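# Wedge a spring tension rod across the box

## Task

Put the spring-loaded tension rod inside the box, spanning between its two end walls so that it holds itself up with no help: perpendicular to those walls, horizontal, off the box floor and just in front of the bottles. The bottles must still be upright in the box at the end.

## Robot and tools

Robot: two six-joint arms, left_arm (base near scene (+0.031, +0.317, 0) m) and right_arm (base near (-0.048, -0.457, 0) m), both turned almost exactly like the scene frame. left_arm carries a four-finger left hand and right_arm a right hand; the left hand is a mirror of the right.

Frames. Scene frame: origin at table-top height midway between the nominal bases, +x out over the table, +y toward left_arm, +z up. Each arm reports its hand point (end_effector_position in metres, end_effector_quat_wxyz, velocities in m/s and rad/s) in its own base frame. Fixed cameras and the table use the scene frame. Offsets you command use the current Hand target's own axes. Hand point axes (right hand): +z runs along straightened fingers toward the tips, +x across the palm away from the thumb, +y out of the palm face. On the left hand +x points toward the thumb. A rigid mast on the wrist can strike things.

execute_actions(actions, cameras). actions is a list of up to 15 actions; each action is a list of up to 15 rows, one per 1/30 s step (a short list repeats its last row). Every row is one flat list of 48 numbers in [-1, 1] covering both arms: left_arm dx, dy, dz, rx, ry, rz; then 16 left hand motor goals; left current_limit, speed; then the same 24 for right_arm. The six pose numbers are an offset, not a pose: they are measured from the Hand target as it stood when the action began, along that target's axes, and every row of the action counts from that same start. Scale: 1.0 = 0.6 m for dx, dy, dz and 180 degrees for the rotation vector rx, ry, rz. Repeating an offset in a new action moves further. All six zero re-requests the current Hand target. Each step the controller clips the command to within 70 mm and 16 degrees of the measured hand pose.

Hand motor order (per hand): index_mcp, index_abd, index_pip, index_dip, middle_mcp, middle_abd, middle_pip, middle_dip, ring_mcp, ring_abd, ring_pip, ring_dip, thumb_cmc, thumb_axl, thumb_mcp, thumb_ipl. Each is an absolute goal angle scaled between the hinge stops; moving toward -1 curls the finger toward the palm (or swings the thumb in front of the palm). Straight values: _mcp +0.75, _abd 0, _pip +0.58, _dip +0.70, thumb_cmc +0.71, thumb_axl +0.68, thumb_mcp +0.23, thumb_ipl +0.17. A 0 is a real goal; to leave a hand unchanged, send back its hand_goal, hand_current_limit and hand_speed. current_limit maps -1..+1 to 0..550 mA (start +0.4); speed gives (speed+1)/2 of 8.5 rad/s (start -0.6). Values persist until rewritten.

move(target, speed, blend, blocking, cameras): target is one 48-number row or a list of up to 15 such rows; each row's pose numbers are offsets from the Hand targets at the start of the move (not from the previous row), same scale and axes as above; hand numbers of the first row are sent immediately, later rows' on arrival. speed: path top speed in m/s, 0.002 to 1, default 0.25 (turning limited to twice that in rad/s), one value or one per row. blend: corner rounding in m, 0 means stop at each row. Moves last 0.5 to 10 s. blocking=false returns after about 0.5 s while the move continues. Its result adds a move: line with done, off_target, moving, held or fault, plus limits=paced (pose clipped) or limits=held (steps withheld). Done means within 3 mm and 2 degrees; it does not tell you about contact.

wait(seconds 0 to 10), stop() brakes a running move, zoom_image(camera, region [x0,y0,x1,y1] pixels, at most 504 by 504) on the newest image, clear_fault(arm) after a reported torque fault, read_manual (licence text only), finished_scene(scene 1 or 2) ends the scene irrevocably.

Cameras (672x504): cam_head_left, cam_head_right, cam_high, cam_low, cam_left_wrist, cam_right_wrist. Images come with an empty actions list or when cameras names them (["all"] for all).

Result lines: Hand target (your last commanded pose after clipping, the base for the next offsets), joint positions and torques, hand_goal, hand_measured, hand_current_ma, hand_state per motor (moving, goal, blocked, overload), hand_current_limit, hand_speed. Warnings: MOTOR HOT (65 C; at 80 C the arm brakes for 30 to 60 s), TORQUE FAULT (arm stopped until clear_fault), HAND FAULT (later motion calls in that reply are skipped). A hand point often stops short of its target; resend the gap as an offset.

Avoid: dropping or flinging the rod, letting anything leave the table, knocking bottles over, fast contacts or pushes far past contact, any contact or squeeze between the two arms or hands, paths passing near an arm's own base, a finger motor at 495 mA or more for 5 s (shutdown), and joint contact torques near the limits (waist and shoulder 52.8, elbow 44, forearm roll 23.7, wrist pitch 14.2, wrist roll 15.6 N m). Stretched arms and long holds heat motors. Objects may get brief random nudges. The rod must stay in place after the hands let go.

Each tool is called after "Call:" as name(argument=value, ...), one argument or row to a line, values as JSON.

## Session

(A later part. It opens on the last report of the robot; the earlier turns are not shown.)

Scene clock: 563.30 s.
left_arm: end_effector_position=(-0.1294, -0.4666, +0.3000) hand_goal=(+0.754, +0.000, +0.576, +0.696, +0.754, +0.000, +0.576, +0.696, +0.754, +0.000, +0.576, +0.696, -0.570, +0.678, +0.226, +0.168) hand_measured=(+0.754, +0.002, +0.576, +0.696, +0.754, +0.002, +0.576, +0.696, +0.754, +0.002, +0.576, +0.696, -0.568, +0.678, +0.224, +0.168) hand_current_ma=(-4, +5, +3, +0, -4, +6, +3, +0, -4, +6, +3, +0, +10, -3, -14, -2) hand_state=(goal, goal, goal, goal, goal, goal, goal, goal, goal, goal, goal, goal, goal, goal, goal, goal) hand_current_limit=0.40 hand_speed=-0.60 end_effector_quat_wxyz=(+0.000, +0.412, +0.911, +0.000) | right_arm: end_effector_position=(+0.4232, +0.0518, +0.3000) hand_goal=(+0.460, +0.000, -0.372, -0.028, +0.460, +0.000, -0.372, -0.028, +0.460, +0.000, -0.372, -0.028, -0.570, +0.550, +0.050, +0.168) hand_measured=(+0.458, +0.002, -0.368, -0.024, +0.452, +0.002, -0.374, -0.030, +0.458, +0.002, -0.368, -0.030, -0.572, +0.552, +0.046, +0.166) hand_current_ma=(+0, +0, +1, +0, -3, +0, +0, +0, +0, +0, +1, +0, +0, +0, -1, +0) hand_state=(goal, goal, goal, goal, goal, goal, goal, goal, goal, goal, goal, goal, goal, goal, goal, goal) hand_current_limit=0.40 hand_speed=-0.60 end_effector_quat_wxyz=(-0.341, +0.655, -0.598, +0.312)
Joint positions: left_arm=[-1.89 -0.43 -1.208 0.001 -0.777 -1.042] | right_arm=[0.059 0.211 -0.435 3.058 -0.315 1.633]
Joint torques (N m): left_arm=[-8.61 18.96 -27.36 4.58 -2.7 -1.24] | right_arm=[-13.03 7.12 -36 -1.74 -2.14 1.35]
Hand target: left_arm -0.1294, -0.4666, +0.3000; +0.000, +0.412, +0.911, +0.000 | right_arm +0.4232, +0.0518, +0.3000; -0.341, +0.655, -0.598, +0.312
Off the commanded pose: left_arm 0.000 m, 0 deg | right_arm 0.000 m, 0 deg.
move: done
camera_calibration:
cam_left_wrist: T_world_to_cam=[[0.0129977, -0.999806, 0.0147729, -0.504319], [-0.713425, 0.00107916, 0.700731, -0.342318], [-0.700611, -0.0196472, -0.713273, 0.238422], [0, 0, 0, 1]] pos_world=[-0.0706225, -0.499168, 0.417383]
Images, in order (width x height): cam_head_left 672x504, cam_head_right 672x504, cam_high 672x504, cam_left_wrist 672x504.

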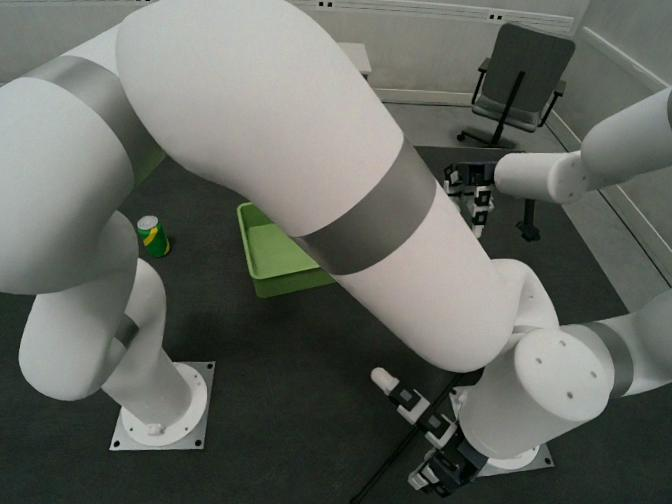

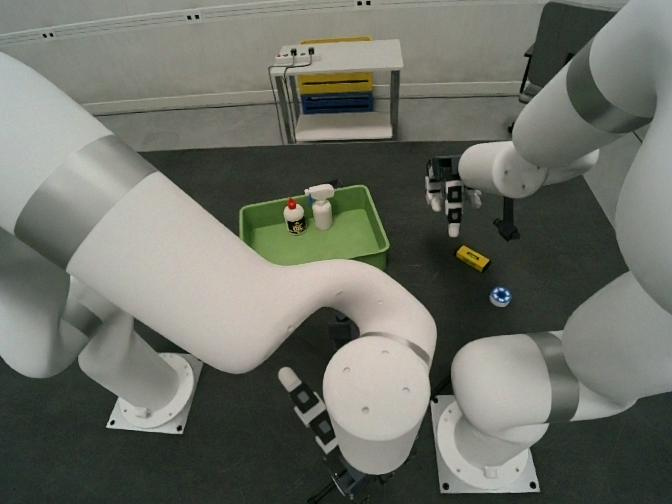

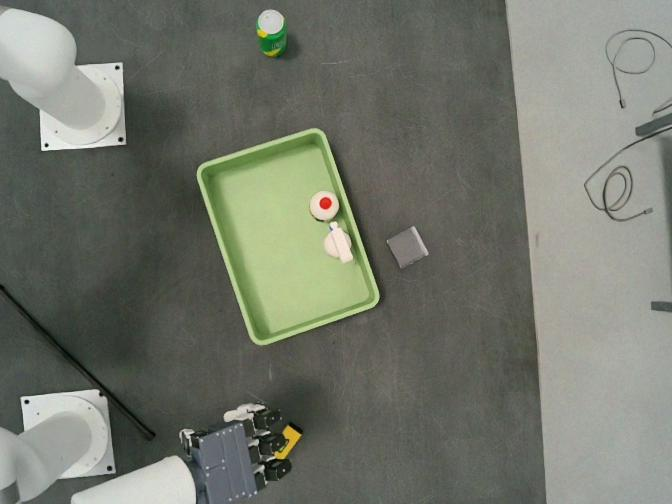

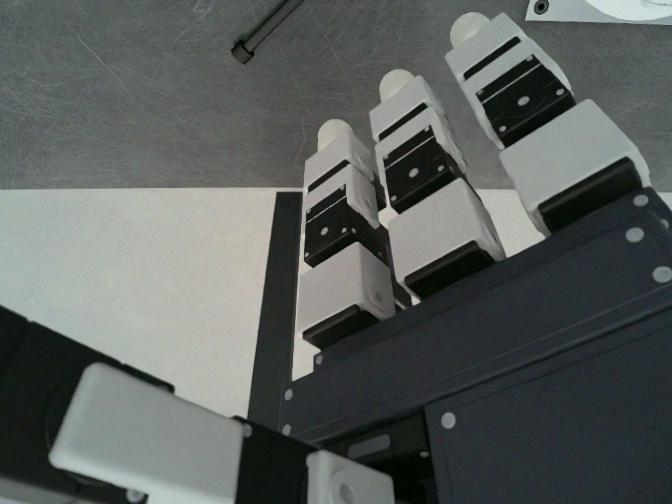

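Call:
move(
  target=[-0.013,0.0037,0.2567,0,0,0, 0.754,0,0.576,0.696,0.754,0,0.576,0.696,0.754,0,0.576,0.696,-0.571,0.678,0.226,0.168,0.4,-0.6, 0,0,0,0,0,0, 0.46,0,-0.372,-0.029,0.46,0,-0.372,-0.029,0.46,0,-0.372,-0.029,-0.571,0.55,0.05,0.168,0.4,-0.6],
  speed=0.1,
  cameras=["cam_head_left","cam_head_right","cam_left_wrist"],
)

Scene clock: 577.60 s.
left_arm: end_effector_position=(-0.1225, -0.4711, +0.1461) hand_goal=(+0.754, +0.000, +0.576, +0.696, +0.754, +0.000, +0.576, +0.696, +0.754, +0.000, +0.576, +0.696, -0.570, +0.678, +0.226, +0.168) hand_measured=(+0.754, +0.002, +0.576, +0.696, +0.754, +0.002, +0.576, +0.696, +0.754, +0.002, +0.576, +0.696, -0.568, +0.678, +0.224, +0.168) hand_current_ma=(-4, +5, +3, +0, -4, +6, +3, +0, -4, +6, +3, +0, +10, -3, -14, -2) hand_state=(goal, goal, goal, goal, goal, goal, goal, goal, goal, goal, goal, goal, goal, goal, goal, goal) hand_current_limit=0.40 hand_speed=-0.60 end_effector_quat_wxyz=(+0.000, +0.412, +0.911, +0.000) | right_arm: end_effector_position=(+0.4232, +0.0518, +0.3000) hand_goal=(+0.460, +0.000, -0.372, -0.028, +0.460, +0.000, -0.372, -0.028, +0.460, +0.000, -0.372, -0.028, -0.570, +0.550, +0.050, +0.168) hand_measured=(+0.458, +0.002, -0.368, -0.024, +0.452, +0.002, -0.374, -0.030, +0.458, +0.002, -0.368, -0.030, -0.572, +0.552, +0.046, +0.166) hand_current_ma=(+0, +0, +1, +0, -3, +0, +0, +0, +0, +0, +1, +0, +0, +0, -1, +0) hand_state=(goal, goal, goal, goal, goal, goal, goal, goal, goal, goal, goal, goal, goal, goal, goal, goal) hand_current_limit=0.40 hand_speed=-0.60 end_effector_quat_wxyz=(-0.341, +0.655, -0.598, +0.312)
Joint positions: left_arm=[-1.876 -0.659 -1.145 0.002 -0.486 -1.029] | right_arm=[0.059 0.211 -0.435 3.058 -0.315 1.633]
Joint torques (N m): left_arm=[6.32 22.08 -23.86 4.47 2.18 0.95] | right_arm=[-15.44 8.19 -34.87 -2.11 -2.35 1.4]
Hand target: left_arm -0.1225, -0.4711, +0.1460; +0.000, +0.412, +0.911, +0.000 | right_arm +0.4232, +0.0518, +0.3000; -0.341, +0.655, -0.598, +0.312
Off the commanded pose: left_arm 0.000 m, 0 deg | right_arm 0.000 m, 0 deg.
move: done
camera_calibration:
cam_left_wrist: T_world_to_cam=[[0.0129277, -0.99981, 0.0145606, -0.506484], [-0.713423, 0.000980355, 0.700733, -0.229528], [-0.700614, -0.0194467, -0.713275, 0.133426], [0, 0, 0, 1]] pos_world=[-0.0637228, -0.503568, 0.263382]
Images, in order (width x height): cam_head_left 672x504, cam_head_right 672x504, cam_left_wrist 672x504.

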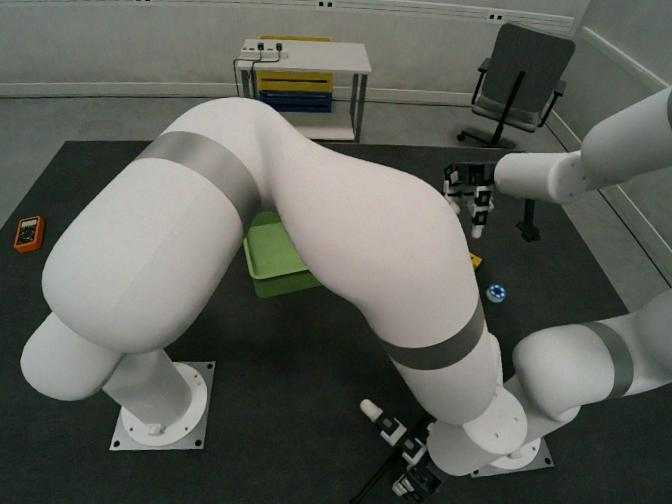

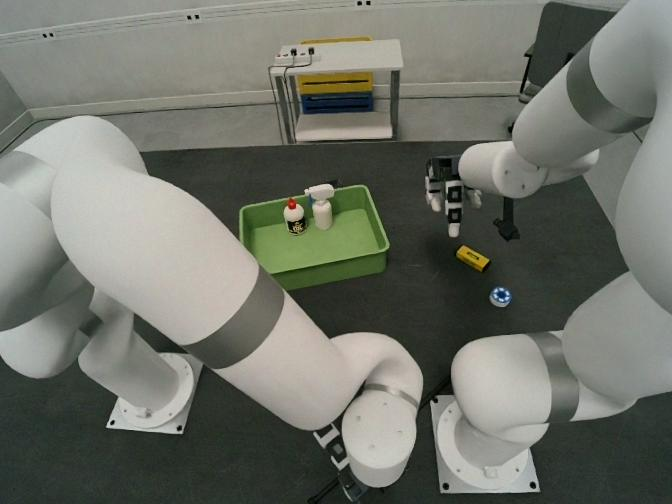

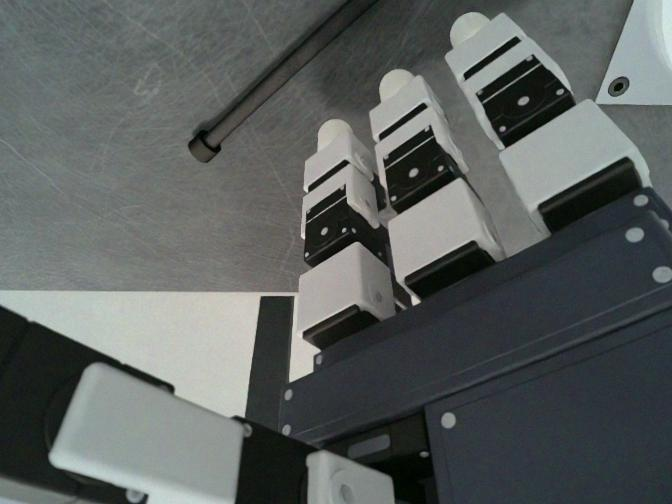

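Call:
move(
  target=[
    [0,0,0.0058,0,0,0, 0.754,0,0.576,0.696,0.754,0,0.576,0.696,0.754,0,0.576,0.696,-0.571,0.678,0.226,0.168,0.4,-0.6, 0,0,0,0,0,0, 0.46,0,-0.372,-0.029,0.46,0,-0.372,-0.029,0.46,0,-0.372,-0.029,-0.571,0.55,0.05,0.168,0.4,-0.6],
    [-0.0357,0.1665,0.0058,0,0,0.0661, 0.754,0,0.576,0.696,0.754,0,0.576,0.696,0.754,0,0.576,0.696,-0.571,0.678,0.226,0.168,0.4,-0.6, 0,0,0,0,0,0, 0.46,0,-0.372,-0.029,0.46,0,-0.372,-0.029,0.46,0,-0.372,-0.029,-0.571,0.55,0.05,0.168,0.4,-0.6],
  ],
  speed=0.04,
  cameras=["cam_head_left","cam_high","cam_left_wrist"],
)

Scene clock: 602.23 s.
left_arm: end_effector_position=(-0.0333, -0.4212, +0.1426) hand_goal=(+0.754, +0.000, +0.576, +0.696, +0.754, +0.000, +0.576, +0.696, +0.754, +0.000, +0.576, +0.696, -0.570, +0.678, +0.226, +0.168) hand_measured=(+0.754, +0.002, +0.576, +0.696, +0.754, +0.002, +0.576, +0.696, +0.754, +0.002, +0.576, +0.696, -0.568, +0.678, +0.224, +0.168) hand_current_ma=(-4, +5, +3, +0, -4, +6, +3, +0, -4, +6, +3, +0, +10, -3, -14, -2) hand_state=(goal, goal, goal, goal, goal, goal, goal, goal, goal, goal, goal, goal, goal, goal, goal, goal) hand_current_limit=0.40 hand_speed=-0.60 end_effector_quat_wxyz=(+0.001, +0.504, +0.864, +0.000) | right_arm: end_effector_position=(+0.4232, +0.0518, +0.3000) hand_goal=(+0.460, +0.000, -0.372, -0.028, +0.460, +0.000, -0.372, -0.028, +0.460, +0.000, -0.372, -0.028, -0.570, +0.550, +0.050, +0.168) hand_measured=(+0.458, +0.002, -0.368, -0.024, +0.452, +0.002, -0.374, -0.030, +0.458, +0.002, -0.368, -0.030, -0.572, +0.552, +0.046, +0.166) hand_current_ma=(+0, +0, +1, +0, -3, +0, +0, +0, +0, +0, +1, +0, +0, +0, -1, +0) hand_state=(goal, goal, goal, goal, goal, goal, goal, goal, goal, goal, goal, goal, goal, goal, goal, goal) hand_current_limit=0.40 hand_speed=-0.60 end_effector_quat_wxyz=(-0.341, +0.655, -0.598, +0.312)
Joint positions: left_arm=[-1.768 -0.522 -0.903 0.002 -0.381 -0.713] | right_arm=[0.059 0.211 -0.435 3.058 -0.315 1.633]
Joint torques (N m): left_arm=[7 30.41 -10.6 -2.93 2.23 1.16] | right_arm=[-14.54 7.34 -35.08 -2.32 -2.1 1.24]
Hand target: left_arm -0.0333, -0.4212, +0.1426; +0.001, +0.504, +0.864, +0.000 | right_arm +0.4232, +0.0518, +0.3000; -0.341, +0.655, -0.598, +0.312
Off the commanded pose: left_arm 0.000 m, 0 deg | right_arm 0.000 m, 0 deg.
move: done
camera_calibration:
cam_left_wrist: T_world_to_cam=[[-0.193565, -0.980981, 0.0144628, -0.456712], [-0.69807, 0.14807, 0.700553, -0.101046], [-0.68937, 0.125506, -0.713454, 0.255781], [0, 0, 0, 1]] pos_world=[0.0173874, -0.465166, 0.259882]
Images, in order (width x height): cam_head_left 672x504, cam_high 672x504, cam_left_wrist 672x504.

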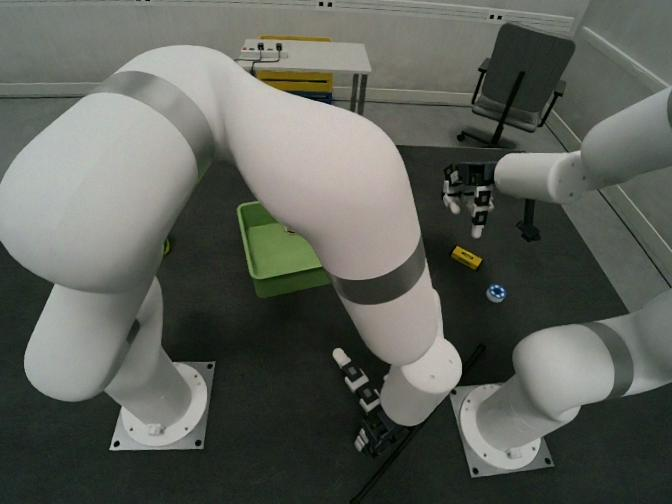

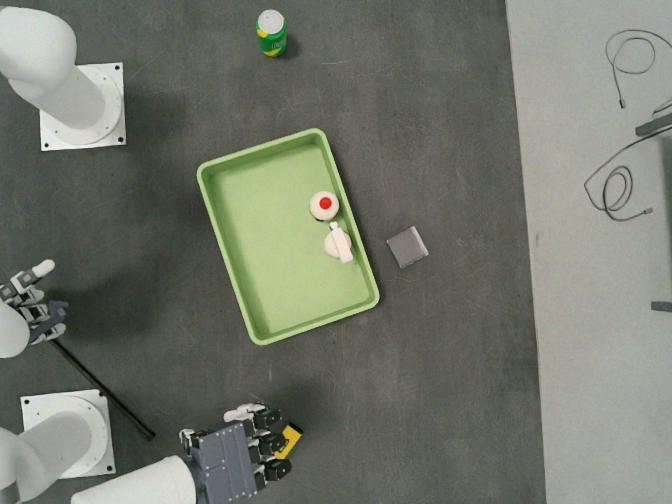

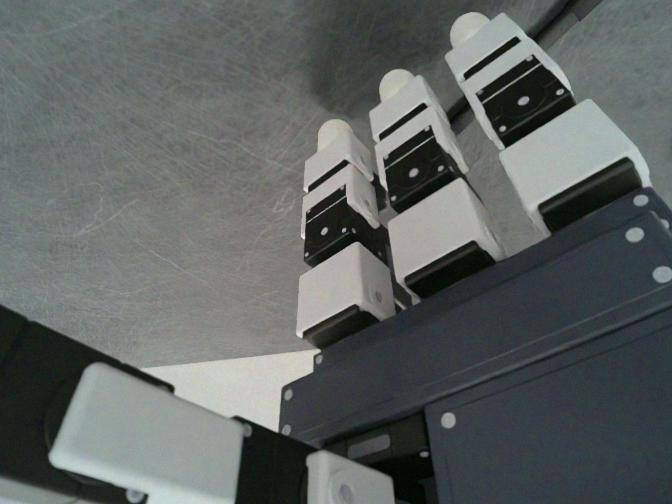

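Call:
move(
  target=[
    [0,0,-0.0667,0,0,0, 0.754,0,0.576,0.696,0.754,0,0.576,0.696,0.754,0,0.576,0.696,-0.571,0.678,0.226,0.168,0.4,-0.6, 0,0,0,0,0,0, 0.46,0,-0.372,-0.029,0.46,0,-0.372,-0.029,0.46,0,-0.372,-0.029,-0.571,0.55,0.05,0.168,0.4,-0.6],
    [-0.009,-0.2193,-0.0667,0,0,-0.0661, 0.754,0,0.21,0.55,0.754,0,0.21,0.55,0.754,0,0.21,0.55,-0.571,0.678,0.226,0.168,0.4,-0.6, 0,0,0,0,0,0, 0.46,0,-0.372,-0.029,0.46,0,-0.372,-0.029,0.46,0,-0.372,-0.029,-0.571,0.55,0.05,0.168,0.4,-0.6],
    [-0.009,-0.2193,0.0293,0,0,-0.0661, 0.754,0,0.21,0.55,0.754,0,0.21,0.55,0.754,0,0.21,0.55,-0.571,0.678,0.226,0.168,0.4,-0.6, 0,0,0,0,0,0, 0.46,0,-0.372,-0.029,0.46,0,-0.372,-0.029,0.46,0,-0.372,-0.029,-0.571,0.55,0.05,0.168,0.4,-0.6],
  ],
  speed=0.1,
  cameras=["cam_high","cam_left_wrist"],
)

Scene clock: 622.33 s.
left_arm: end_effector_position=(-0.1453, -0.4906, +0.1250) hand_goal=(+0.754, +0.000, +0.210, +0.550, +0.754, +0.000, +0.210, +0.550, +0.754, +0.000, +0.210, +0.550, -0.570, +0.678, +0.226, +0.168) hand_measured=(+0.754, +0.002, +0.214, +0.552, +0.754, +0.002, +0.214, +0.554, +0.754, +0.002, +0.214, +0.554, -0.568, +0.678, +0.224, +0.168) hand_current_ma=(-4, +5, +17, +13, -4, +6, +19, +14, -4, +6, +17, +13, +10, -3, -15, -2) hand_state=(goal, goal, goal, goal, goal, goal, goal, goal, goal, goal, goal, goal, goal, goal, goal, goal) hand_current_limit=0.40 hand_speed=-0.60 end_effector_quat_wxyz=(+0.000, +0.412, +0.911, +0.000) | right_arm: end_effector_position=(+0.4232, +0.0518, +0.3000) hand_goal=(+0.460, +0.000, -0.372, -0.028, +0.460, +0.000, -0.372, -0.028, +0.460, +0.000, -0.372, -0.028, -0.570, +0.550, +0.050, +0.168) hand_measured=(+0.458, +0.002, -0.368, -0.024, +0.452, +0.002, -0.374, -0.030, +0.458, +0.002, -0.368, -0.030, -0.572, +0.552, +0.046, +0.166) hand_current_ma=(+0, +0, +1, +0, -3, +0, +0, +0, +0, +0, +1, +0, +0, +0, -1, +0) hand_state=(goal, goal, goal, goal, goal, goal, goal, goal, goal, goal, goal, goal, goal, goal, goal, goal) hand_current_limit=0.40 hand_speed=-0.60 end_effector_quat_wxyz=(-0.341, +0.655, -0.598, +0.312)
Joint positions: left_arm=[-1.903 -0.744 -1.231 0.002 -0.487 -1.055] | right_arm=[0.059 0.211 -0.435 3.058 -0.315 1.633]
Joint torques (N m): left_arm=[1.31 24.38 -24.17 4.27 2.23 -1.05] | right_arm=[-14.55 7.63 -34.99 -2.13 -2.32 1.4]
Hand target: left_arm -0.1452, -0.4906, +0.1250; +0.000, +0.412, +0.911, +0.000 | right_arm +0.4232, +0.0518, +0.3000; -0.341, +0.655, -0.598, +0.312
Off the commanded pose: left_arm 0.000 m, 0 deg | right_arm 0.000 m, 0 deg.
move: done
camera_calibration:
cam_left_wrist: T_world_to_cam=[[0.0128567, -0.99981, 0.014631, -0.525501], [-0.713425, 0.00108031, 0.700731, -0.230937], [-0.700614, -0.0194473, -0.713275, 0.102021], [0, 0, 0, 1]] pos_world=[-0.0865231, -0.523168, 0.242282]
Images, in order (width x height): cam_high 672x504, cam_left_wrist 672x504.

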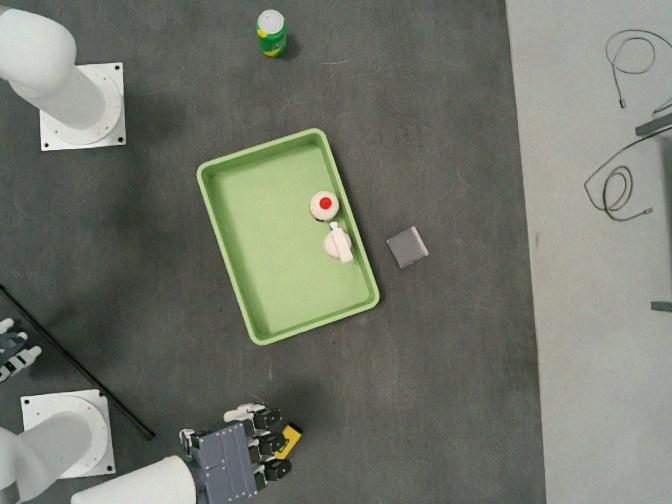

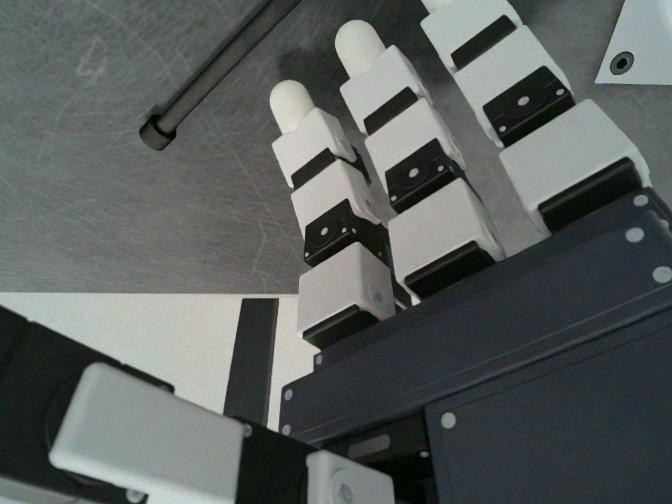

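Call:
move(
  target=[0,0,0.02,0,0,0, 0.754,0,0.21,0.55,0.754,0,0.21,0.55,0.754,0,0.21,0.55,-0.571,0.678,0.226,0.168,0.4,-0.6, 0,0,0,0,0,0, 0.46,0,-0.372,-0.029,0.46,0,-0.372,-0.029,0.46,0,-0.372,-0.029,-0.571,0.55,0.05,0.168,0.4,-0.6],
  speed=0.03,
  cameras=["cam_left_wrist"],
)

Call:
move(
  target=[0,0,0.01,0,0,0, 0.754,0,0.21,0.55,0.754,0,0.21,0.55,0.754,0,0.21,0.55,-0.571,0.678,0.226,0.168,0.4,-0.6, 0,0,0,0,0,0, 0.46,0,-0.372,-0.029,0.46,0,-0.372,-0.029,0.46,0,-0.372,-0.029,-0.571,0.55,0.05,0.168,0.4,-0.6],
  speed=0.03,
  cameras=["cam_left_wrist"],
)

Scene clock: 628.83 s.
left_arm: end_effector_position=(-0.1452, -0.4907, +0.1130) hand_goal=(+0.754, +0.000, +0.210, +0.550, +0.754, +0.000, +0.210, +0.550, +0.754, +0.000, +0.210, +0.550, -0.570, +0.678, +0.226, +0.168) hand_measured=(+0.754, +0.002, +0.214, +0.552, +0.754, +0.002, +0.214, +0.554, +0.754, +0.002, +0.214, +0.554, -0.568, +0.678, +0.224, +0.168) hand_current_ma=(-4, +5, +17, +13, -4, +6, +19, +14, -4, +6, +17, +13, +10, -3, -15, -2) hand_state=(goal, goal, goal, goal, goal, goal, goal, goal, goal, goal, goal, goal, goal, goal, goal, goal) hand_current_limit=0.40 hand_speed=-0.60 end_effector_quat_wxyz=(+0.000, +0.412, +0.911, +0.000) | right_arm: end_effector_position=(+0.4232, +0.0518, +0.3000) hand_goal=(+0.460, +0.000, -0.372, -0.028, +0.460, +0.000, -0.372, -0.028, +0.460, +0.000, -0.372, -0.028, -0.570, +0.550, +0.050, +0.168) hand_measured=(+0.458, +0.002, -0.368, -0.024, +0.452, +0.002, -0.374, -0.030, +0.458, +0.002, -0.368, -0.030, -0.572, +0.552, +0.046, +0.166) hand_current_ma=(+0, +0, +1, +0, -3, +0, +0, +0, +0, +0, +1, +0, +0, +0, -1, +0) hand_state=(goal, goal, goal, goal, goal, goal, goal, goal, goal, goal, goal, goal, goal, goal, goal, goal) hand_current_limit=0.40 hand_speed=-0.60 end_effector_quat_wxyz=(-0.341, +0.655, -0.598, +0.312)
Joint positions: left_arm=[-1.903 -0.765 -1.233 0.002 -0.468 -1.055] | right_arm=[0.059 0.211 -0.435 3.058 -0.315 1.633]
Joint torques (N m): left_arm=[6.9 22.86 -23.52 4.15 2.04 -1.16] | right_arm=[-12.64 8.44 -34.45 -1.9 -2.2 1.47]
Hand target: left_arm -0.1452, -0.4907, +0.1130; +0.000, +0.412, +0.911, +0.000 | right_arm +0.4232, +0.0518, +0.3000; -0.341, +0.655, -0.598, +0.312
Off the commanded pose: left_arm 0.000 m, 0 deg | right_arm 0.000 m, 0 deg.
move: done
camera_calibration:
cam_left_wrist: T_world_to_cam=[[0.0129272, -0.999808, 0.014702, -0.525335], [-0.713425, 0.00107974, 0.700731, -0.222529], [-0.700613, -0.0195472, -0.713274, 0.0934093], [0, 0, 0, 1]] pos_world=[-0.0865228, -0.523168, 0.230283]
Images, in order (width x height): cam_left_wrist 672x504.

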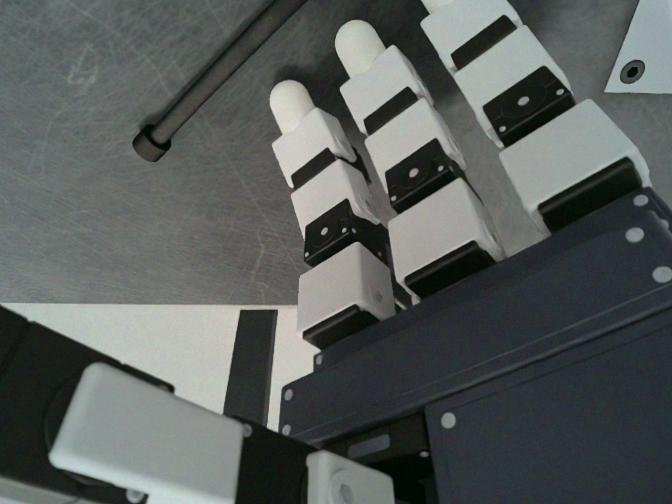

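Scene clock: 629.60 s.
left_arm: end_effector_position=(-0.1454, -0.4913, +0.1080) hand_goal=(+0.754, +0.000, +0.210, +0.550, +0.754, +0.000, +0.210, +0.550, +0.754, +0.000, +0.210, +0.550, -0.570, +0.678, +0.226, +0.168) hand_measured=(+0.776, +0.008, +0.170, +0.520, +0.776, +0.010, +0.170, +0.520, +0.774, +0.010, +0.174, +0.522, -0.568, +0.678, +0.224, +0.168) hand_current_ma=(+108, +35, -183, -143, +108, +35, -184, -136, +95, +36, -167, -129, +10, -3, -15, -2) hand_state=(blocked, goal, blocked, blocked, blocked, goal, blocked, blocked, goal, goal, blocked, blocked, goal, goal, goal, goal) hand_current_limit=0.40 hand_speed=-0.60 end_effector_quat_wxyz=(+0.001, +0.412, +0.911, -0.001) | right_arm: end_effector_position=(+0.4232, +0.0518, +0.3000) hand_goal=(+0.460, +0.000, -0.372, -0.028, +0.460, +0.000, -0.372, -0.028, +0.460, +0.000, -0.372, -0.028, -0.570, +0.550, +0.050, +0.168) hand_measured=(+0.458, +0.002, -0.368, -0.024, +0.452, +0.002, -0.374, -0.030, +0.458, +0.002, -0.368, -0.030, -0.572, +0.552, +0.046, +0.166) hand_current_ma=(+0, +0, +1, +0, -3, +0, +0, +0, +0, +0, +1, +0, +0, +0, -1, +0) hand_state=(goal, goal, goal, goal, goal, goal, goal, goal, goal, goal, goal, goal, goal, goal, goal, goal) hand_current_limit=0.40 hand_speed=-0.60 end_effector_quat_wxyz=(-0.341, +0.655, -0.598, +0.312)
Joint positions: left_arm=[-1.903 -0.774 -1.235 0.002 -0.458 -1.055] | right_arm=[0.059 0.211 -0.435 3.058 -0.315 1.633]
Joint torques (N m): left_arm=[7.36 -2.74 13.68 4.77 -2.46 -0.82] | right_arm=[-15.01 8.24 -34.63 -2.05 -2.22 1.39]
Hand target: left_arm -0.1452, -0.4907, +0.1070; +0.000, +0.412, +0.911, +0.000 | right_arm +0.4232, +0.0518, +0.3000; -0.341, +0.655, -0.598, +0.312
Off the commanded pose: left_arm 0.001 m, 0 deg | right_arm 0.000 m, 0 deg.
move: done
camera_calibration:
cam_left_wrist: T_world_to_cam=[[0.0129322, -0.999775, 0.0168134, -0.526116], [-0.71295, 0.00257034, 0.70121, -0.218389], [-0.701095, -0.0210553, -0.712757, 0.0888243], [0, 0, 0, 1]] pos_world=[-0.0866224, -0.523566, 0.225292]
Images, in order (width x height): cam_left_wrist 672x504.

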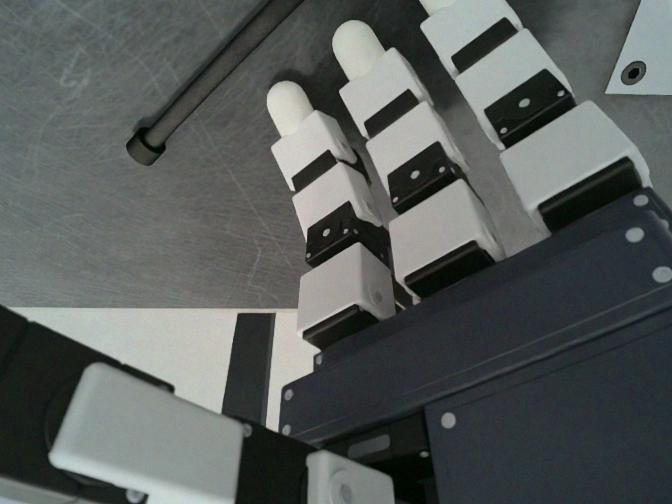

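Call:
move(
  target=[
    [0,0,-0.0058,0,0,0, 0.754,0,0.21,0.55,0.754,0,0.21,0.55,0.754,0,0.21,0.55,-0.571,0.678,0.226,0.168,0.4,-0.6, 0,0,0,0,0,0, 0.46,0,-0.372,-0.029,0.46,0,-0.372,-0.029,0.46,0,-0.372,-0.029,-0.571,0.55,0.05,0.168,0.4,-0.6],
    [-0.0227,0.1565,-0.0058,0,0,0.0661, 0.754,0,0.21,0.55,0.754,0,0.21,0.55,0.754,0,0.21,0.55,-0.571,0.678,0.226,0.168,0.4,-0.6, 0,0,0,0,0,0, 0.46,0,-0.372,-0.029,0.46,0,-0.372,-0.029,0.46,0,-0.372,-0.029,-0.571,0.55,0.05,0.168,0.4,-0.6],
  ],
  speed=0.03,
  cameras=["cam_high","cam_left_wrist","cam_head_left"],
)

Scene clock: 649.00 s.
left_arm: end_effector_position=(-0.1320, -0.4926, +0.1377) hand_goal=(+0.754, +0.000, +0.210, +0.550, +0.754, +0.000, +0.210, +0.550, +0.754, +0.000, +0.210, +0.550, -0.570, +0.678, +0.226, +0.168) hand_measured=(+0.756, +0.004, +0.208, +0.548, +0.756, +0.004, +0.208, +0.548, +0.756, +0.004, +0.208, +0.548, -0.568, +0.678, +0.222, +0.168) hand_current_ma=(+9, +12, -8, -11, +10, +13, -8, -11, +10, +14, -8, -11, +9, -3, -20, -2) hand_state=(goal, goal, goal, goal, goal, goal, goal, goal, goal, goal, goal, goal, goal, goal, goal, goal) hand_current_limit=0.40 hand_speed=-0.60 end_effector_quat_wxyz=(+0.004, +0.433, +0.901, -0.028) | right_arm: end_effector_position=(+0.4232, +0.0518, +0.3000) hand_goal=(+0.460, +0.000, -0.372, -0.028, +0.460, +0.000, -0.372, -0.028, +0.460, +0.000, -0.372, -0.028, -0.570, +0.550, +0.050, +0.168) hand_measured=(+0.458, +0.002, -0.368, -0.024, +0.452, +0.002, -0.374, -0.030, +0.458, +0.002, -0.368, -0.030, -0.572, +0.552, +0.046, +0.166) hand_current_ma=(+0, +0, +1, +0, -3, +0, +0, +0, +0, +0, +1, +0, +0, +0, -1, +0) hand_state=(goal, goal, goal, goal, goal, goal, goal, goal, goal, goal, goal, goal, goal, goal, goal, goal) hand_current_limit=0.40 hand_speed=-0.60 end_effector_quat_wxyz=(-0.341, +0.655, -0.598, +0.312)
Joint positions: left_arm=[-1.887 -0.684 -1.177 0.003 -0.437 -0.994] | right_arm=[0.059 0.211 -0.435 3.058 -0.315 1.633]
Joint torques (N m): left_arm=[-0.19 36.5 -15.39 0.47 -0.28 -0.04] | right_arm=[-13.19 8.73 -34.37 -2.65 -2.1 1.48]
Hand target: left_arm -0.1320, -0.4926, +0.1377; +0.004, +0.433, +0.901, -0.028 (not the last commanded pose) | right_arm +0.4232, +0.0518, +0.3000; -0.341, +0.655, -0.598, +0.312
Off the commanded pose: left_arm 0.090 m, 10 deg | right_arm 0.000 m, 0 deg.
TORQUE FAULT: the external load on joint 2 (shoulder) of the left arm reached its load limit, and that arm stopped. The contact can be on any part of that arm beyond that joint, not only on its tool. A torque fault puts only its own arm into a fault stop. That arm's remaining commands of this call were not run. The hold on joint 2 (shoulder) of that arm was moved back by the arm itself, up to 3 degrees, as the stop began. That arm is still stopped at the end of this call. While its stop runs, that arm, its gripper or tool too, takes no new command.
CLEAR FAULT: the left arm stays stopped (state 4) until you call clear_fault(arm="left_arm").
End effector pose when the fault began: left_arm: position (-0.1282, -0.4807, +0.1118), quat_wxyz (+0.001, +0.433, +0.902, -0.002)
Joint positions when the fault began: left_arm=[-1.887 -0.736 -1.177 0.003 -0.437 -0.995]
move: fault (left_arm); path passed 1 of 2 targets
camera_calibration:
cam_left_wrist: T_world_to_cam=[[-0.0323659, -0.997151, 0.0681409, -0.539892], [-0.700527, 0.0712603, 0.710059, -0.195415], [-0.712892, -0.0247528, -0.700837, 0.114405], [0, 0, 0, 1]] pos_world=[-0.0728094, -0.521597, 0.255724]
Images, in order (width x height): cam_head_left 672x504, cam_high 672x504, cam_left_wrist 672x504.

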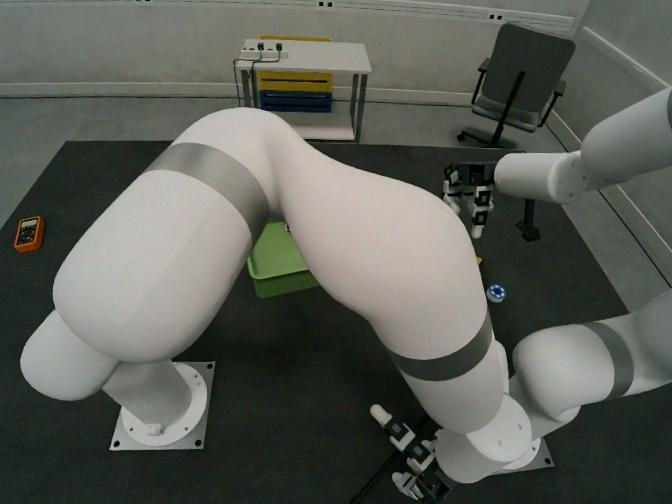

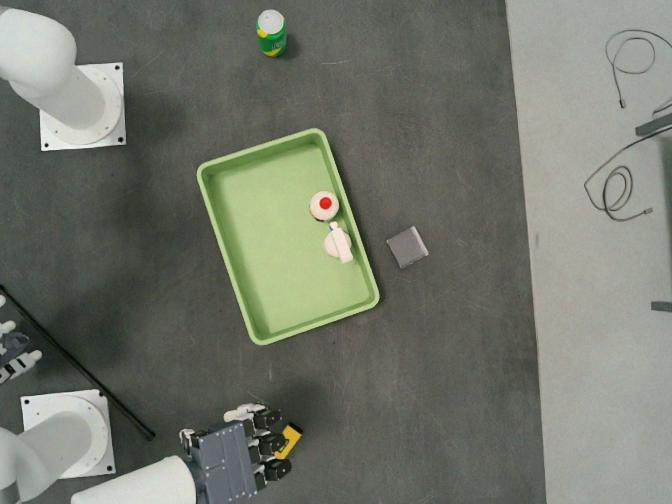

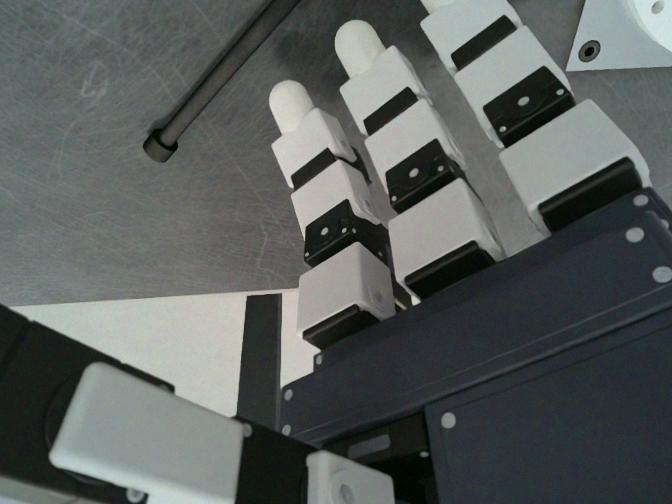

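Call:
clear_fault(
  arm="left_arm",
)

Scene clock: 653.03 s.
left_arm: end_effector_position=(-0.1320, -0.4926, +0.1377) hand_goal=(+0.754, +0.000, +0.210, +0.550, +0.754, +0.000, +0.210, +0.550, +0.754, +0.000, +0.210, +0.550, -0.570, +0.678, +0.226, +0.168) hand_measured=(+0.756, +0.004, +0.208, +0.548, +0.756, +0.004, +0.208, +0.548, +0.756, +0.004, +0.208, +0.548, -0.568, +0.678, +0.222, +0.168) hand_current_ma=(+9, +12, -8, -11, +10, +13, -8, -11, +10, +14, -8, -11, +9, -3, -20, -2) hand_state=(goal, goal, goal, goal, goal, goal, goal, goal, goal, goal, goal, goal, goal, goal, goal, goal) hand_current_limit=0.40 hand_speed=-0.60 end_effector_quat_wxyz=(+0.004, +0.433, +0.901, -0.028) | right_arm: end_effector_position=(+0.4232, +0.0518, +0.3000) hand_goal=(+0.460, +0.000, -0.372, -0.028, +0.460, +0.000, -0.372, -0.028, +0.460, +0.000, -0.372, -0.028, -0.570, +0.550, +0.050, +0.168) hand_measured=(+0.458, +0.002, -0.368, -0.024, +0.452, +0.002, -0.374, -0.030, +0.458, +0.002, -0.368, -0.030, -0.572, +0.552, +0.046, +0.166) hand_current_ma=(+0, +0, +1, +0, -3, +0, +0, +0, +0, +0, +1, +0, +0, +0, -1, +0) hand_state=(goal, goal, goal, goal, goal, goal, goal, goal, goal, goal, goal, goal, goal, goal, goal, goal) hand_current_limit=0.40 hand_speed=-0.60 end_effector_quat_wxyz=(-0.341, +0.655, -0.598, +0.312)
Joint positions: left_arm=[-1.887 -0.684 -1.177 0.003 -0.437 -0.994] | right_arm=[0.059 0.211 -0.435 3.058 -0.315 1.633]
Joint torques (N m): left_arm=[-1.36 36.23 -15.84 0.47 -0.61 -0.18] | right_arm=[-13.75 6.77 -33.99 -1.84 -2.3 1.31]
Hand target: left_arm -0.1320, -0.4926, +0.1377; +0.004, +0.433, +0.901, -0.028 (not the last commanded pose) | right_arm +0.4232, +0.0518, +0.3000; -0.341, +0.655, -0.598, +0.312
Off the commanded pose: left_arm 0.090 m, 10 deg | right_arm 0.000 m, 0 deg.
TORQUE FAULT, CONTINUED: the left arm's stop, for the torque fault of joint 2 (shoulder) that an earlier result reported, is over. The call counts as one of the actions that you can send in this scene. The hold on joint 2 (shoulder) of that arm was moved back by the arm itself, up to 3 degrees, as the stop began. That arm's target is now where it stood when the stop ended, not its last command. That arm keeps its grip as last carried out and accepts commands again: back off and push less far.
CLEAR FAULT: your call cleared the left arm's torque fault. If a joint's load stays at its limit, that arm stops again at once.

Call:
move(
  target=[
    [0.0174,-0.0133,0.038,-0.015,0.010,-0.015, 0.754,0,0.21,0.55,0.754,0,0.21,0.55,0.754,0,0.21,0.55,-0.571,0.678,0.226,0.168,0.4,-0.6, 0,0,0,0,0,0, 0.46,0,-0.372,-0.029,0.46,0,-0.372,-0.029,0.46,0,-0.372,-0.029,-0.571,0.55,0.05,0.168,0.4,-0.6],
    [0.002,0.144,0.0312,-0.015,0.010,0.0511, 0.754,0,0.21,0.55,0.754,0,0.21,0.55,0.754,0,0.21,0.55,-0.571,0.678,0.226,0.168,0.4,-0.6, 0,0,0,0,0,0, 0.46,0,-0.372,-0.029,0.46,0,-0.372,-0.029,0.46,0,-0.372,-0.029,-0.571,0.55,0.05,0.168,0.4,-0.6],
  ],
  speed=0.03,
  cameras=["cam_high","cam_left_wrist","cam_head_left"],
)

Scene clock: 667.47 s.
left_arm: end_effector_position=(-0.0657, -0.4388, +0.1150) hand_goal=(+0.754, +0.000, +0.210, +0.550, +0.754, +0.000, +0.210, +0.550, +0.754, +0.000, +0.210, +0.550, -0.570, +0.678, +0.226, +0.168) hand_measured=(+0.756, +0.004, +0.208, +0.548, +0.756, +0.004, +0.208, +0.548, +0.756, +0.004, +0.208, +0.548, -0.568, +0.678, +0.222, +0.168) hand_current_ma=(+9, +11, -5, -10, +10, +12, -8, -11, +9, +13, -7, -11, +9, -3, -20, -2) hand_state=(goal, goal, goal, goal, goal, goal, goal, goal, goal, goal, goal, goal, goal, goal, goal, goal) hand_current_limit=0.40 hand_speed=-0.60 end_effector_quat_wxyz=(+0.003, +0.504, +0.864, +0.001) | right_arm: end_effector_position=(+0.4232, +0.0518, +0.3000) hand_goal=(+0.460, +0.000, -0.372, -0.028, +0.460, +0.000, -0.372, -0.028, +0.460, +0.000, -0.372, -0.028, -0.570, +0.550, +0.050, +0.168) hand_measured=(+0.458, +0.002, -0.368, -0.024, +0.452, +0.002, -0.374, -0.030, +0.458, +0.002, -0.368, -0.030, -0.572, +0.552, +0.046, +0.166) hand_current_ma=(+0, +0, +1, +0, -3, +0, +0, +0, +0, +0, +1, +0, +0, +0, -1, +0) hand_state=(goal, goal, goal, goal, goal, goal, goal, goal, goal, goal, goal, goal, goal, goal, goal, goal) hand_current_limit=0.40 hand_speed=-0.60 end_effector_quat_wxyz=(-0.341, +0.655, -0.598, +0.312)
Joint positions: left_arm=[-1.824 -0.621 -0.979 0.015 -0.358 -0.782] | right_arm=[0.059 0.211 -0.435 3.058 -0.315 1.633]
Joint torques (N m): left_arm=[7.19 33.29 -9.87 -0.07 2.09 1.2] | right_arm=[-13.14 7.62 -33.49 -2.45 -2.11 1.38]
Hand target: left_arm -0.0657, -0.4388, +0.1150; +0.002, +0.504, +0.864, +0.001 | right_arm +0.4232, +0.0518, +0.3000; -0.341, +0.655, -0.598, +0.312
Off the commanded pose: left_arm 0.000 m, 0 deg | right_arm 0.000 m, 0 deg.
move: done
camera_calibration:
cam_left_wrist: T_world_to_cam=[[-0.192495, -0.981193, 0.0143572, -0.479796], [-0.701157, 0.147763, 0.697527, -0.10166], [-0.68653, 0.124204, -0.716414, 0.215908], [0, 0, 0, 1]] pos_world=[-0.0154107, -0.482567, 0.232479]
Images, in order (width x height): cam_head_left 672x504, cam_high 672x504, cam_left_wrist 672x504.

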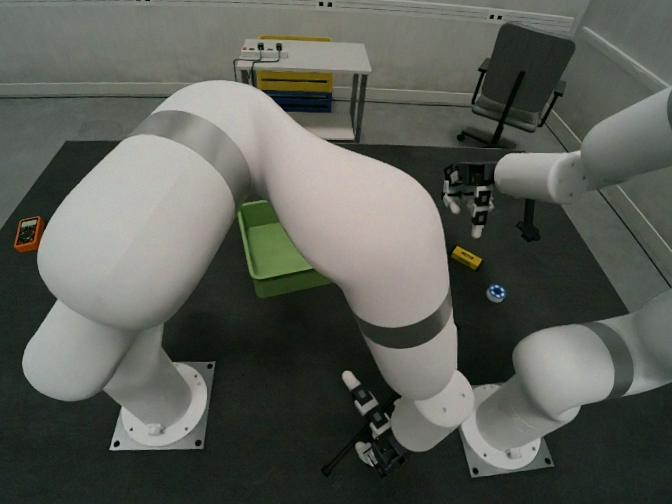

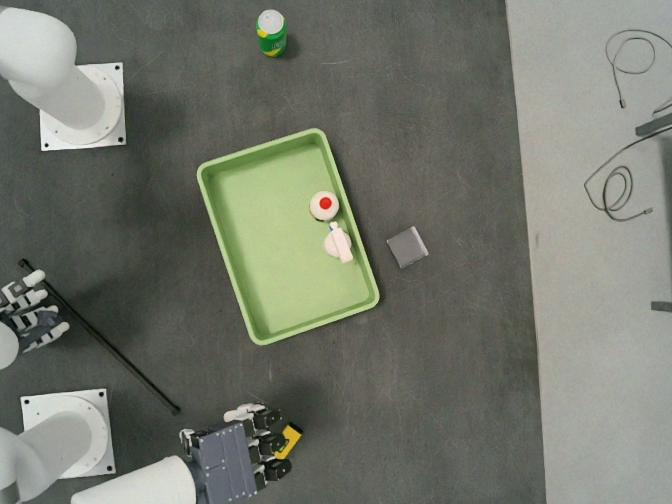

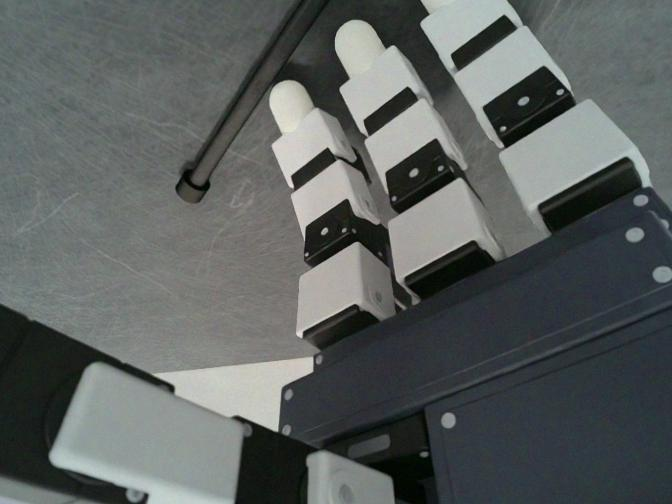

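Call:
move(
  target=[
    [-0.0205,0.1245,0,0,0,0.0611, 0.754,0,0.21,0.55,0.754,0,0.21,0.55,0.754,0,0.21,0.55,-0.571,0.678,0.226,0.168,0.4,-0.6, 0,0,0,0,0,0, 0.46,0,-0.372,-0.029,0.46,0,-0.372,-0.029,0.46,0,-0.372,-0.029,-0.571,0.55,0.05,0.168,0.4,-0.6],
    [-0.0645,0.243,0,0,0,0.1222, 0.754,0,0.21,0.55,0.754,0,0.21,0.55,0.754,0,0.21,0.55,-0.571,0.678,0.226,0.168,0.4,-0.6, 0,0,0,0,0,0, 0.46,0,-0.372,-0.029,0.46,0,-0.372,-0.029,0.46,0,-0.372,-0.029,-0.571,0.55,0.05,0.168,0.4,-0.6],
  ],
  speed=0.04,
  blend=0.01,
  cameras=["cam_high","cam_left_wrist","cam_head_left"],
)

Scene clock: 678.90 s.
left_arm: end_effector_position=(+0.0802, -0.4006, +0.1156) hand_goal=(+0.754, +0.000, +0.210, +0.550, +0.754, +0.000, +0.210, +0.550, +0.754, +0.000, +0.210, +0.550, -0.570, +0.678, +0.226, +0.168) hand_measured=(+0.756, +0.004, +0.210, +0.548, +0.756, +0.004, +0.208, +0.548, +0.756, +0.004, +0.208, +0.548, -0.568, +0.678, +0.222, +0.168) hand_current_ma=(+10, +11, -4, -10, +10, +12, -8, -11, +9, +13, -7, -11, +9, -3, -20, -2) hand_state=(goal, goal, goal, goal, goal, goal, goal, goal, goal, goal, goal, goal, goal, goal, goal, goal) hand_current_limit=0.40 hand_speed=-0.60 end_effector_quat_wxyz=(+0.002, +0.659, +0.752, +0.001) | right_arm: end_effector_position=(+0.4232, +0.0518, +0.3000) hand_goal=(+0.460, +0.000, -0.372, -0.028, +0.460, +0.000, -0.372, -0.028, +0.460, +0.000, -0.372, -0.028, -0.570, +0.550, +0.050, +0.168) hand_measured=(+0.458, +0.002, -0.368, -0.024, +0.452, +0.002, -0.374, -0.030, +0.458, +0.002, -0.368, -0.030, -0.572, +0.552, +0.046, +0.166) hand_current_ma=(+0, +0, +1, +0, -3, +0, +0, +0, +0, +0, +1, +0, +0, +0, -1, +0) hand_state=(goal, goal, goal, goal, goal, goal, goal, goal, goal, goal, goal, goal, goal, goal, goal, goal) hand_current_limit=0.40 hand_speed=-0.60 end_effector_quat_wxyz=(-0.341, +0.655, -0.598, +0.312)
Joint positions: left_arm=[-1.576 -0.483 -0.738 0.019 -0.254 -0.155] | right_arm=[0.059 0.211 -0.435 3.058 -0.315 1.633]
Joint torques (N m): left_arm=[6.17 28.35 -9.14 -3.36 2.27 1.11] | right_arm=[-15.17 7.22 -33.02 -2.07 -2.26 1.38]
Hand target: left_arm +0.0802, -0.4006, +0.1156; +0.002, +0.659, +0.752, +0.001 | right_arm +0.4232, +0.0518, +0.3000; -0.341, +0.655, -0.598, +0.312
Off the commanded pose: left_arm 0.000 m, 0 deg | right_arm 0.000 m, 0 deg.
move: done
camera_calibration:
cam_left_wrist: T_world_to_cam=[[-0.545875, -0.837775, 0.0124069, -0.32824], [-0.595482, 0.398334, 0.697661, 0.0864242], [-0.589425, 0.373448, -0.71632, 0.403859], [0, 0, 0, 1]] pos_world=[0.110331, -0.460237, 0.23307]
Images, in order (width x height): cam_head_left 672x504, cam_high 672x504, cam_left_wrist 672x504.

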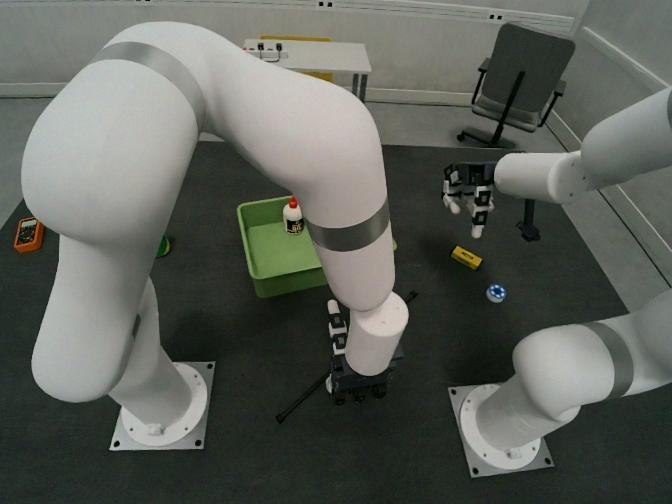

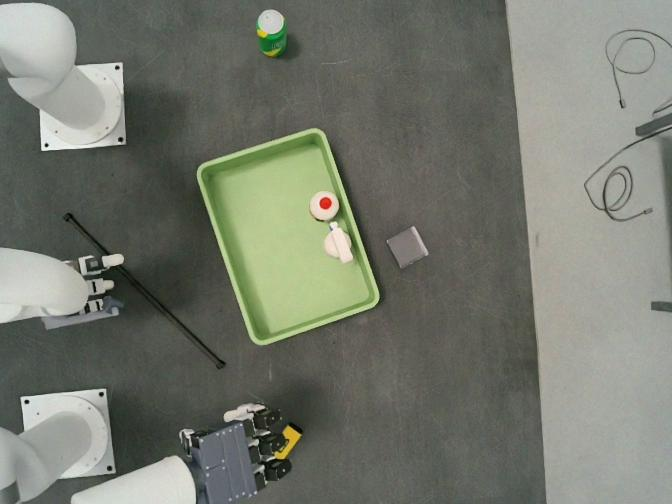

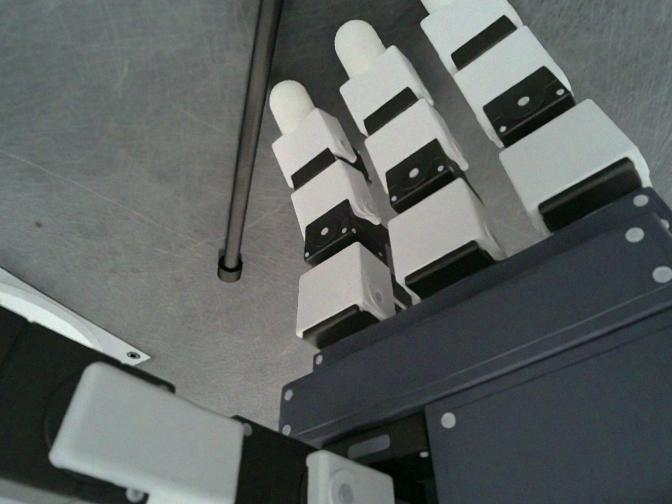

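Call:
move(
  target=[
    [0,0,-0.2,0,0,0, 0.754,0,0.21,0.55,0.754,0,0.21,0.55,0.754,0,0.21,0.55,-0.571,0.678,0.226,0.168,0.4,-0.6, 0,0,0,0,0,0, 0.46,0,-0.372,-0.029,0.46,0,-0.372,-0.029,0.46,0,-0.372,-0.029,-0.571,0.55,0.05,0.168,0.4,-0.6],
    [0.614,0.450,-0.475,0,0,0, 0.754,0,0.576,0.696,0.754,0,0.576,0.696,0.754,0,0.576,0.696,-0.571,0.678,0.226,0.168,0.4,-0.6, 0,0,0,0,0,0, 0.46,0,-0.372,-0.029,0.46,0,-0.372,-0.029,0.46,0,-0.372,-0.029,-0.571,0.55,0.05,0.168,0.4,-0.6],
    [0.614,0.450,-0.475,0,0,0, 0.754,0,0.576,0.696,0.754,0,0.576,0.696,0.754,0,0.576,0.696,-0.571,0.678,0.226,0.168,0.4,-0.6, -0.468,0.407,-0.0585,0,-0.1583,-0.111, 0.46,0,-0.372,-0.029,0.46,0,-0.372,-0.029,0.54,0,-0.372,-0.029,-0.571,0.55,0.05,0.168,0.4,-0.6],
  ],
  speed=0.25,
  blend=[0.03,0,0],
  cameras=["cam_high","cam_head_left"],
)

Call:
zoom_image(
  camera="cam_high",
  region=[50, 200, 240, 380],
)

Scene clock: 700.27 s.
left_arm: end_effector_position=(+0.2983, +0.0004, +0.4011) hand_goal=(+0.754, +0.000, +0.576, +0.696, +0.754, +0.000, +0.576, +0.696, +0.754, +0.000, +0.576, +0.696, -0.570, +0.678, +0.226, +0.168) hand_measured=(+0.756, +0.002, +0.574, +0.694, +0.756, +0.004, +0.572, +0.694, +0.756, +0.004, +0.572, +0.694, -0.568, +0.678, +0.222, +0.168) hand_current_ma=(+6, +10, -12, -11, +7, +11, -14, -12, +7, +12, -13, -11, +9, -3, -20, -2) hand_state=(goal, goal, goal, goal, goal, goal, goal, goal, goal, goal, goal, goal, goal, goal, goal, goal) hand_current_limit=0.40 hand_speed=-0.60 end_effector_quat_wxyz=(+0.002, +0.659, +0.752, +0.001) | right_arm: end_effector_position=(+0.2299, +0.3163, +0.1200) hand_goal=(+0.460, +0.000, -0.372, -0.028, +0.460, +0.000, -0.372, -0.028, +0.540, +0.000, -0.372, -0.028, -0.570, +0.550, +0.050, +0.168) hand_measured=(+0.458, +0.002, -0.368, -0.024, +0.452, +0.002, -0.374, -0.030, +0.530, +0.002, -0.368, -0.030, -0.572, +0.552, +0.046, +0.166) hand_current_ma=(+0, +0, +1, +0, -3, +0, +0, +0, -4, +0, +1, +0, +0, +0, -1, +0) hand_state=(goal, goal, goal, goal, goal, goal, goal, goal, goal, goal, goal, goal, goal, goal, goal, goal) hand_current_limit=0.40 hand_speed=-0.60 end_effector_quat_wxyz=(-0.419, +0.804, -0.375, +0.196)
Joint positions: left_arm=[-0.151 0.629 -0.473 -0.001 -1.097 1.289] | right_arm=[0.981 -0.268 -0.279 3.428 -0.95 1.566]
Joint torques (N m): left_arm=[6.57 -7.07 -28.33 -1.98 -0.93 0.13] | right_arm=[18.97 17.01 -23.47 2.62 -2.81 1.52]
Hand target: left_arm +0.2983, +0.0004, +0.4011; +0.002, +0.659, +0.752, +0.001 | right_arm +0.2299, +0.3163, +0.1200; -0.419, +0.804, -0.375, +0.196
Off the commanded pose: left_arm 0.000 m, 0 deg | right_arm 0.000 m, 0 deg.
move: done
Images, in order (width x height): cam_head_left 672x504, cam_high 672x504.

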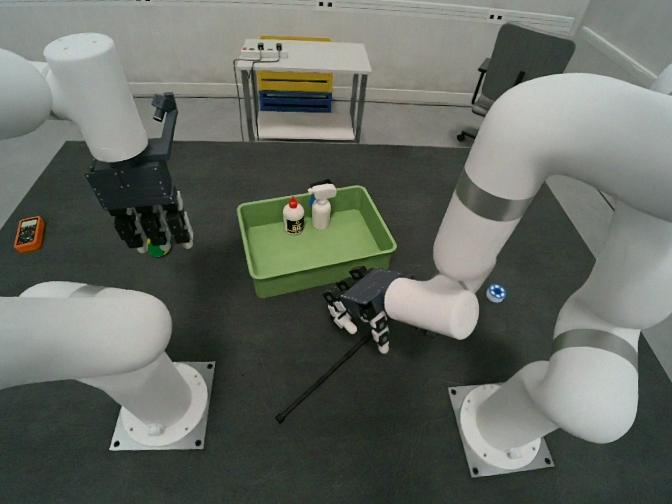

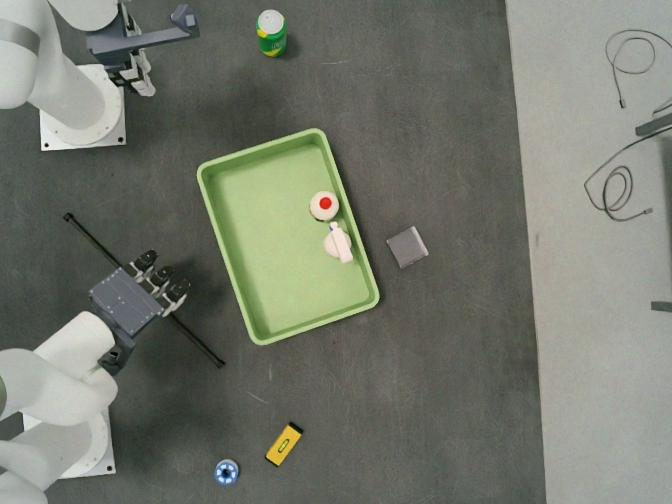

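Scaled by 2.653 from the camera's 672x504 image, which has a finer 960x720 frame.

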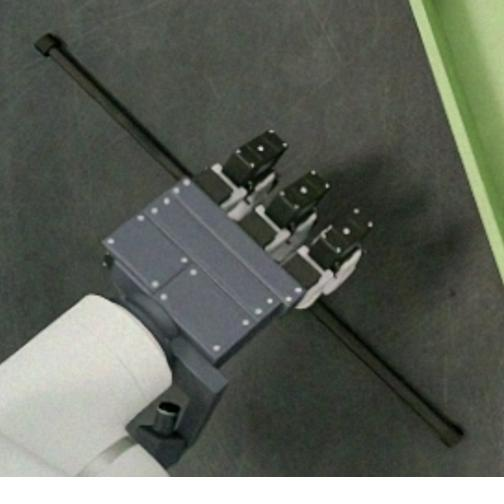

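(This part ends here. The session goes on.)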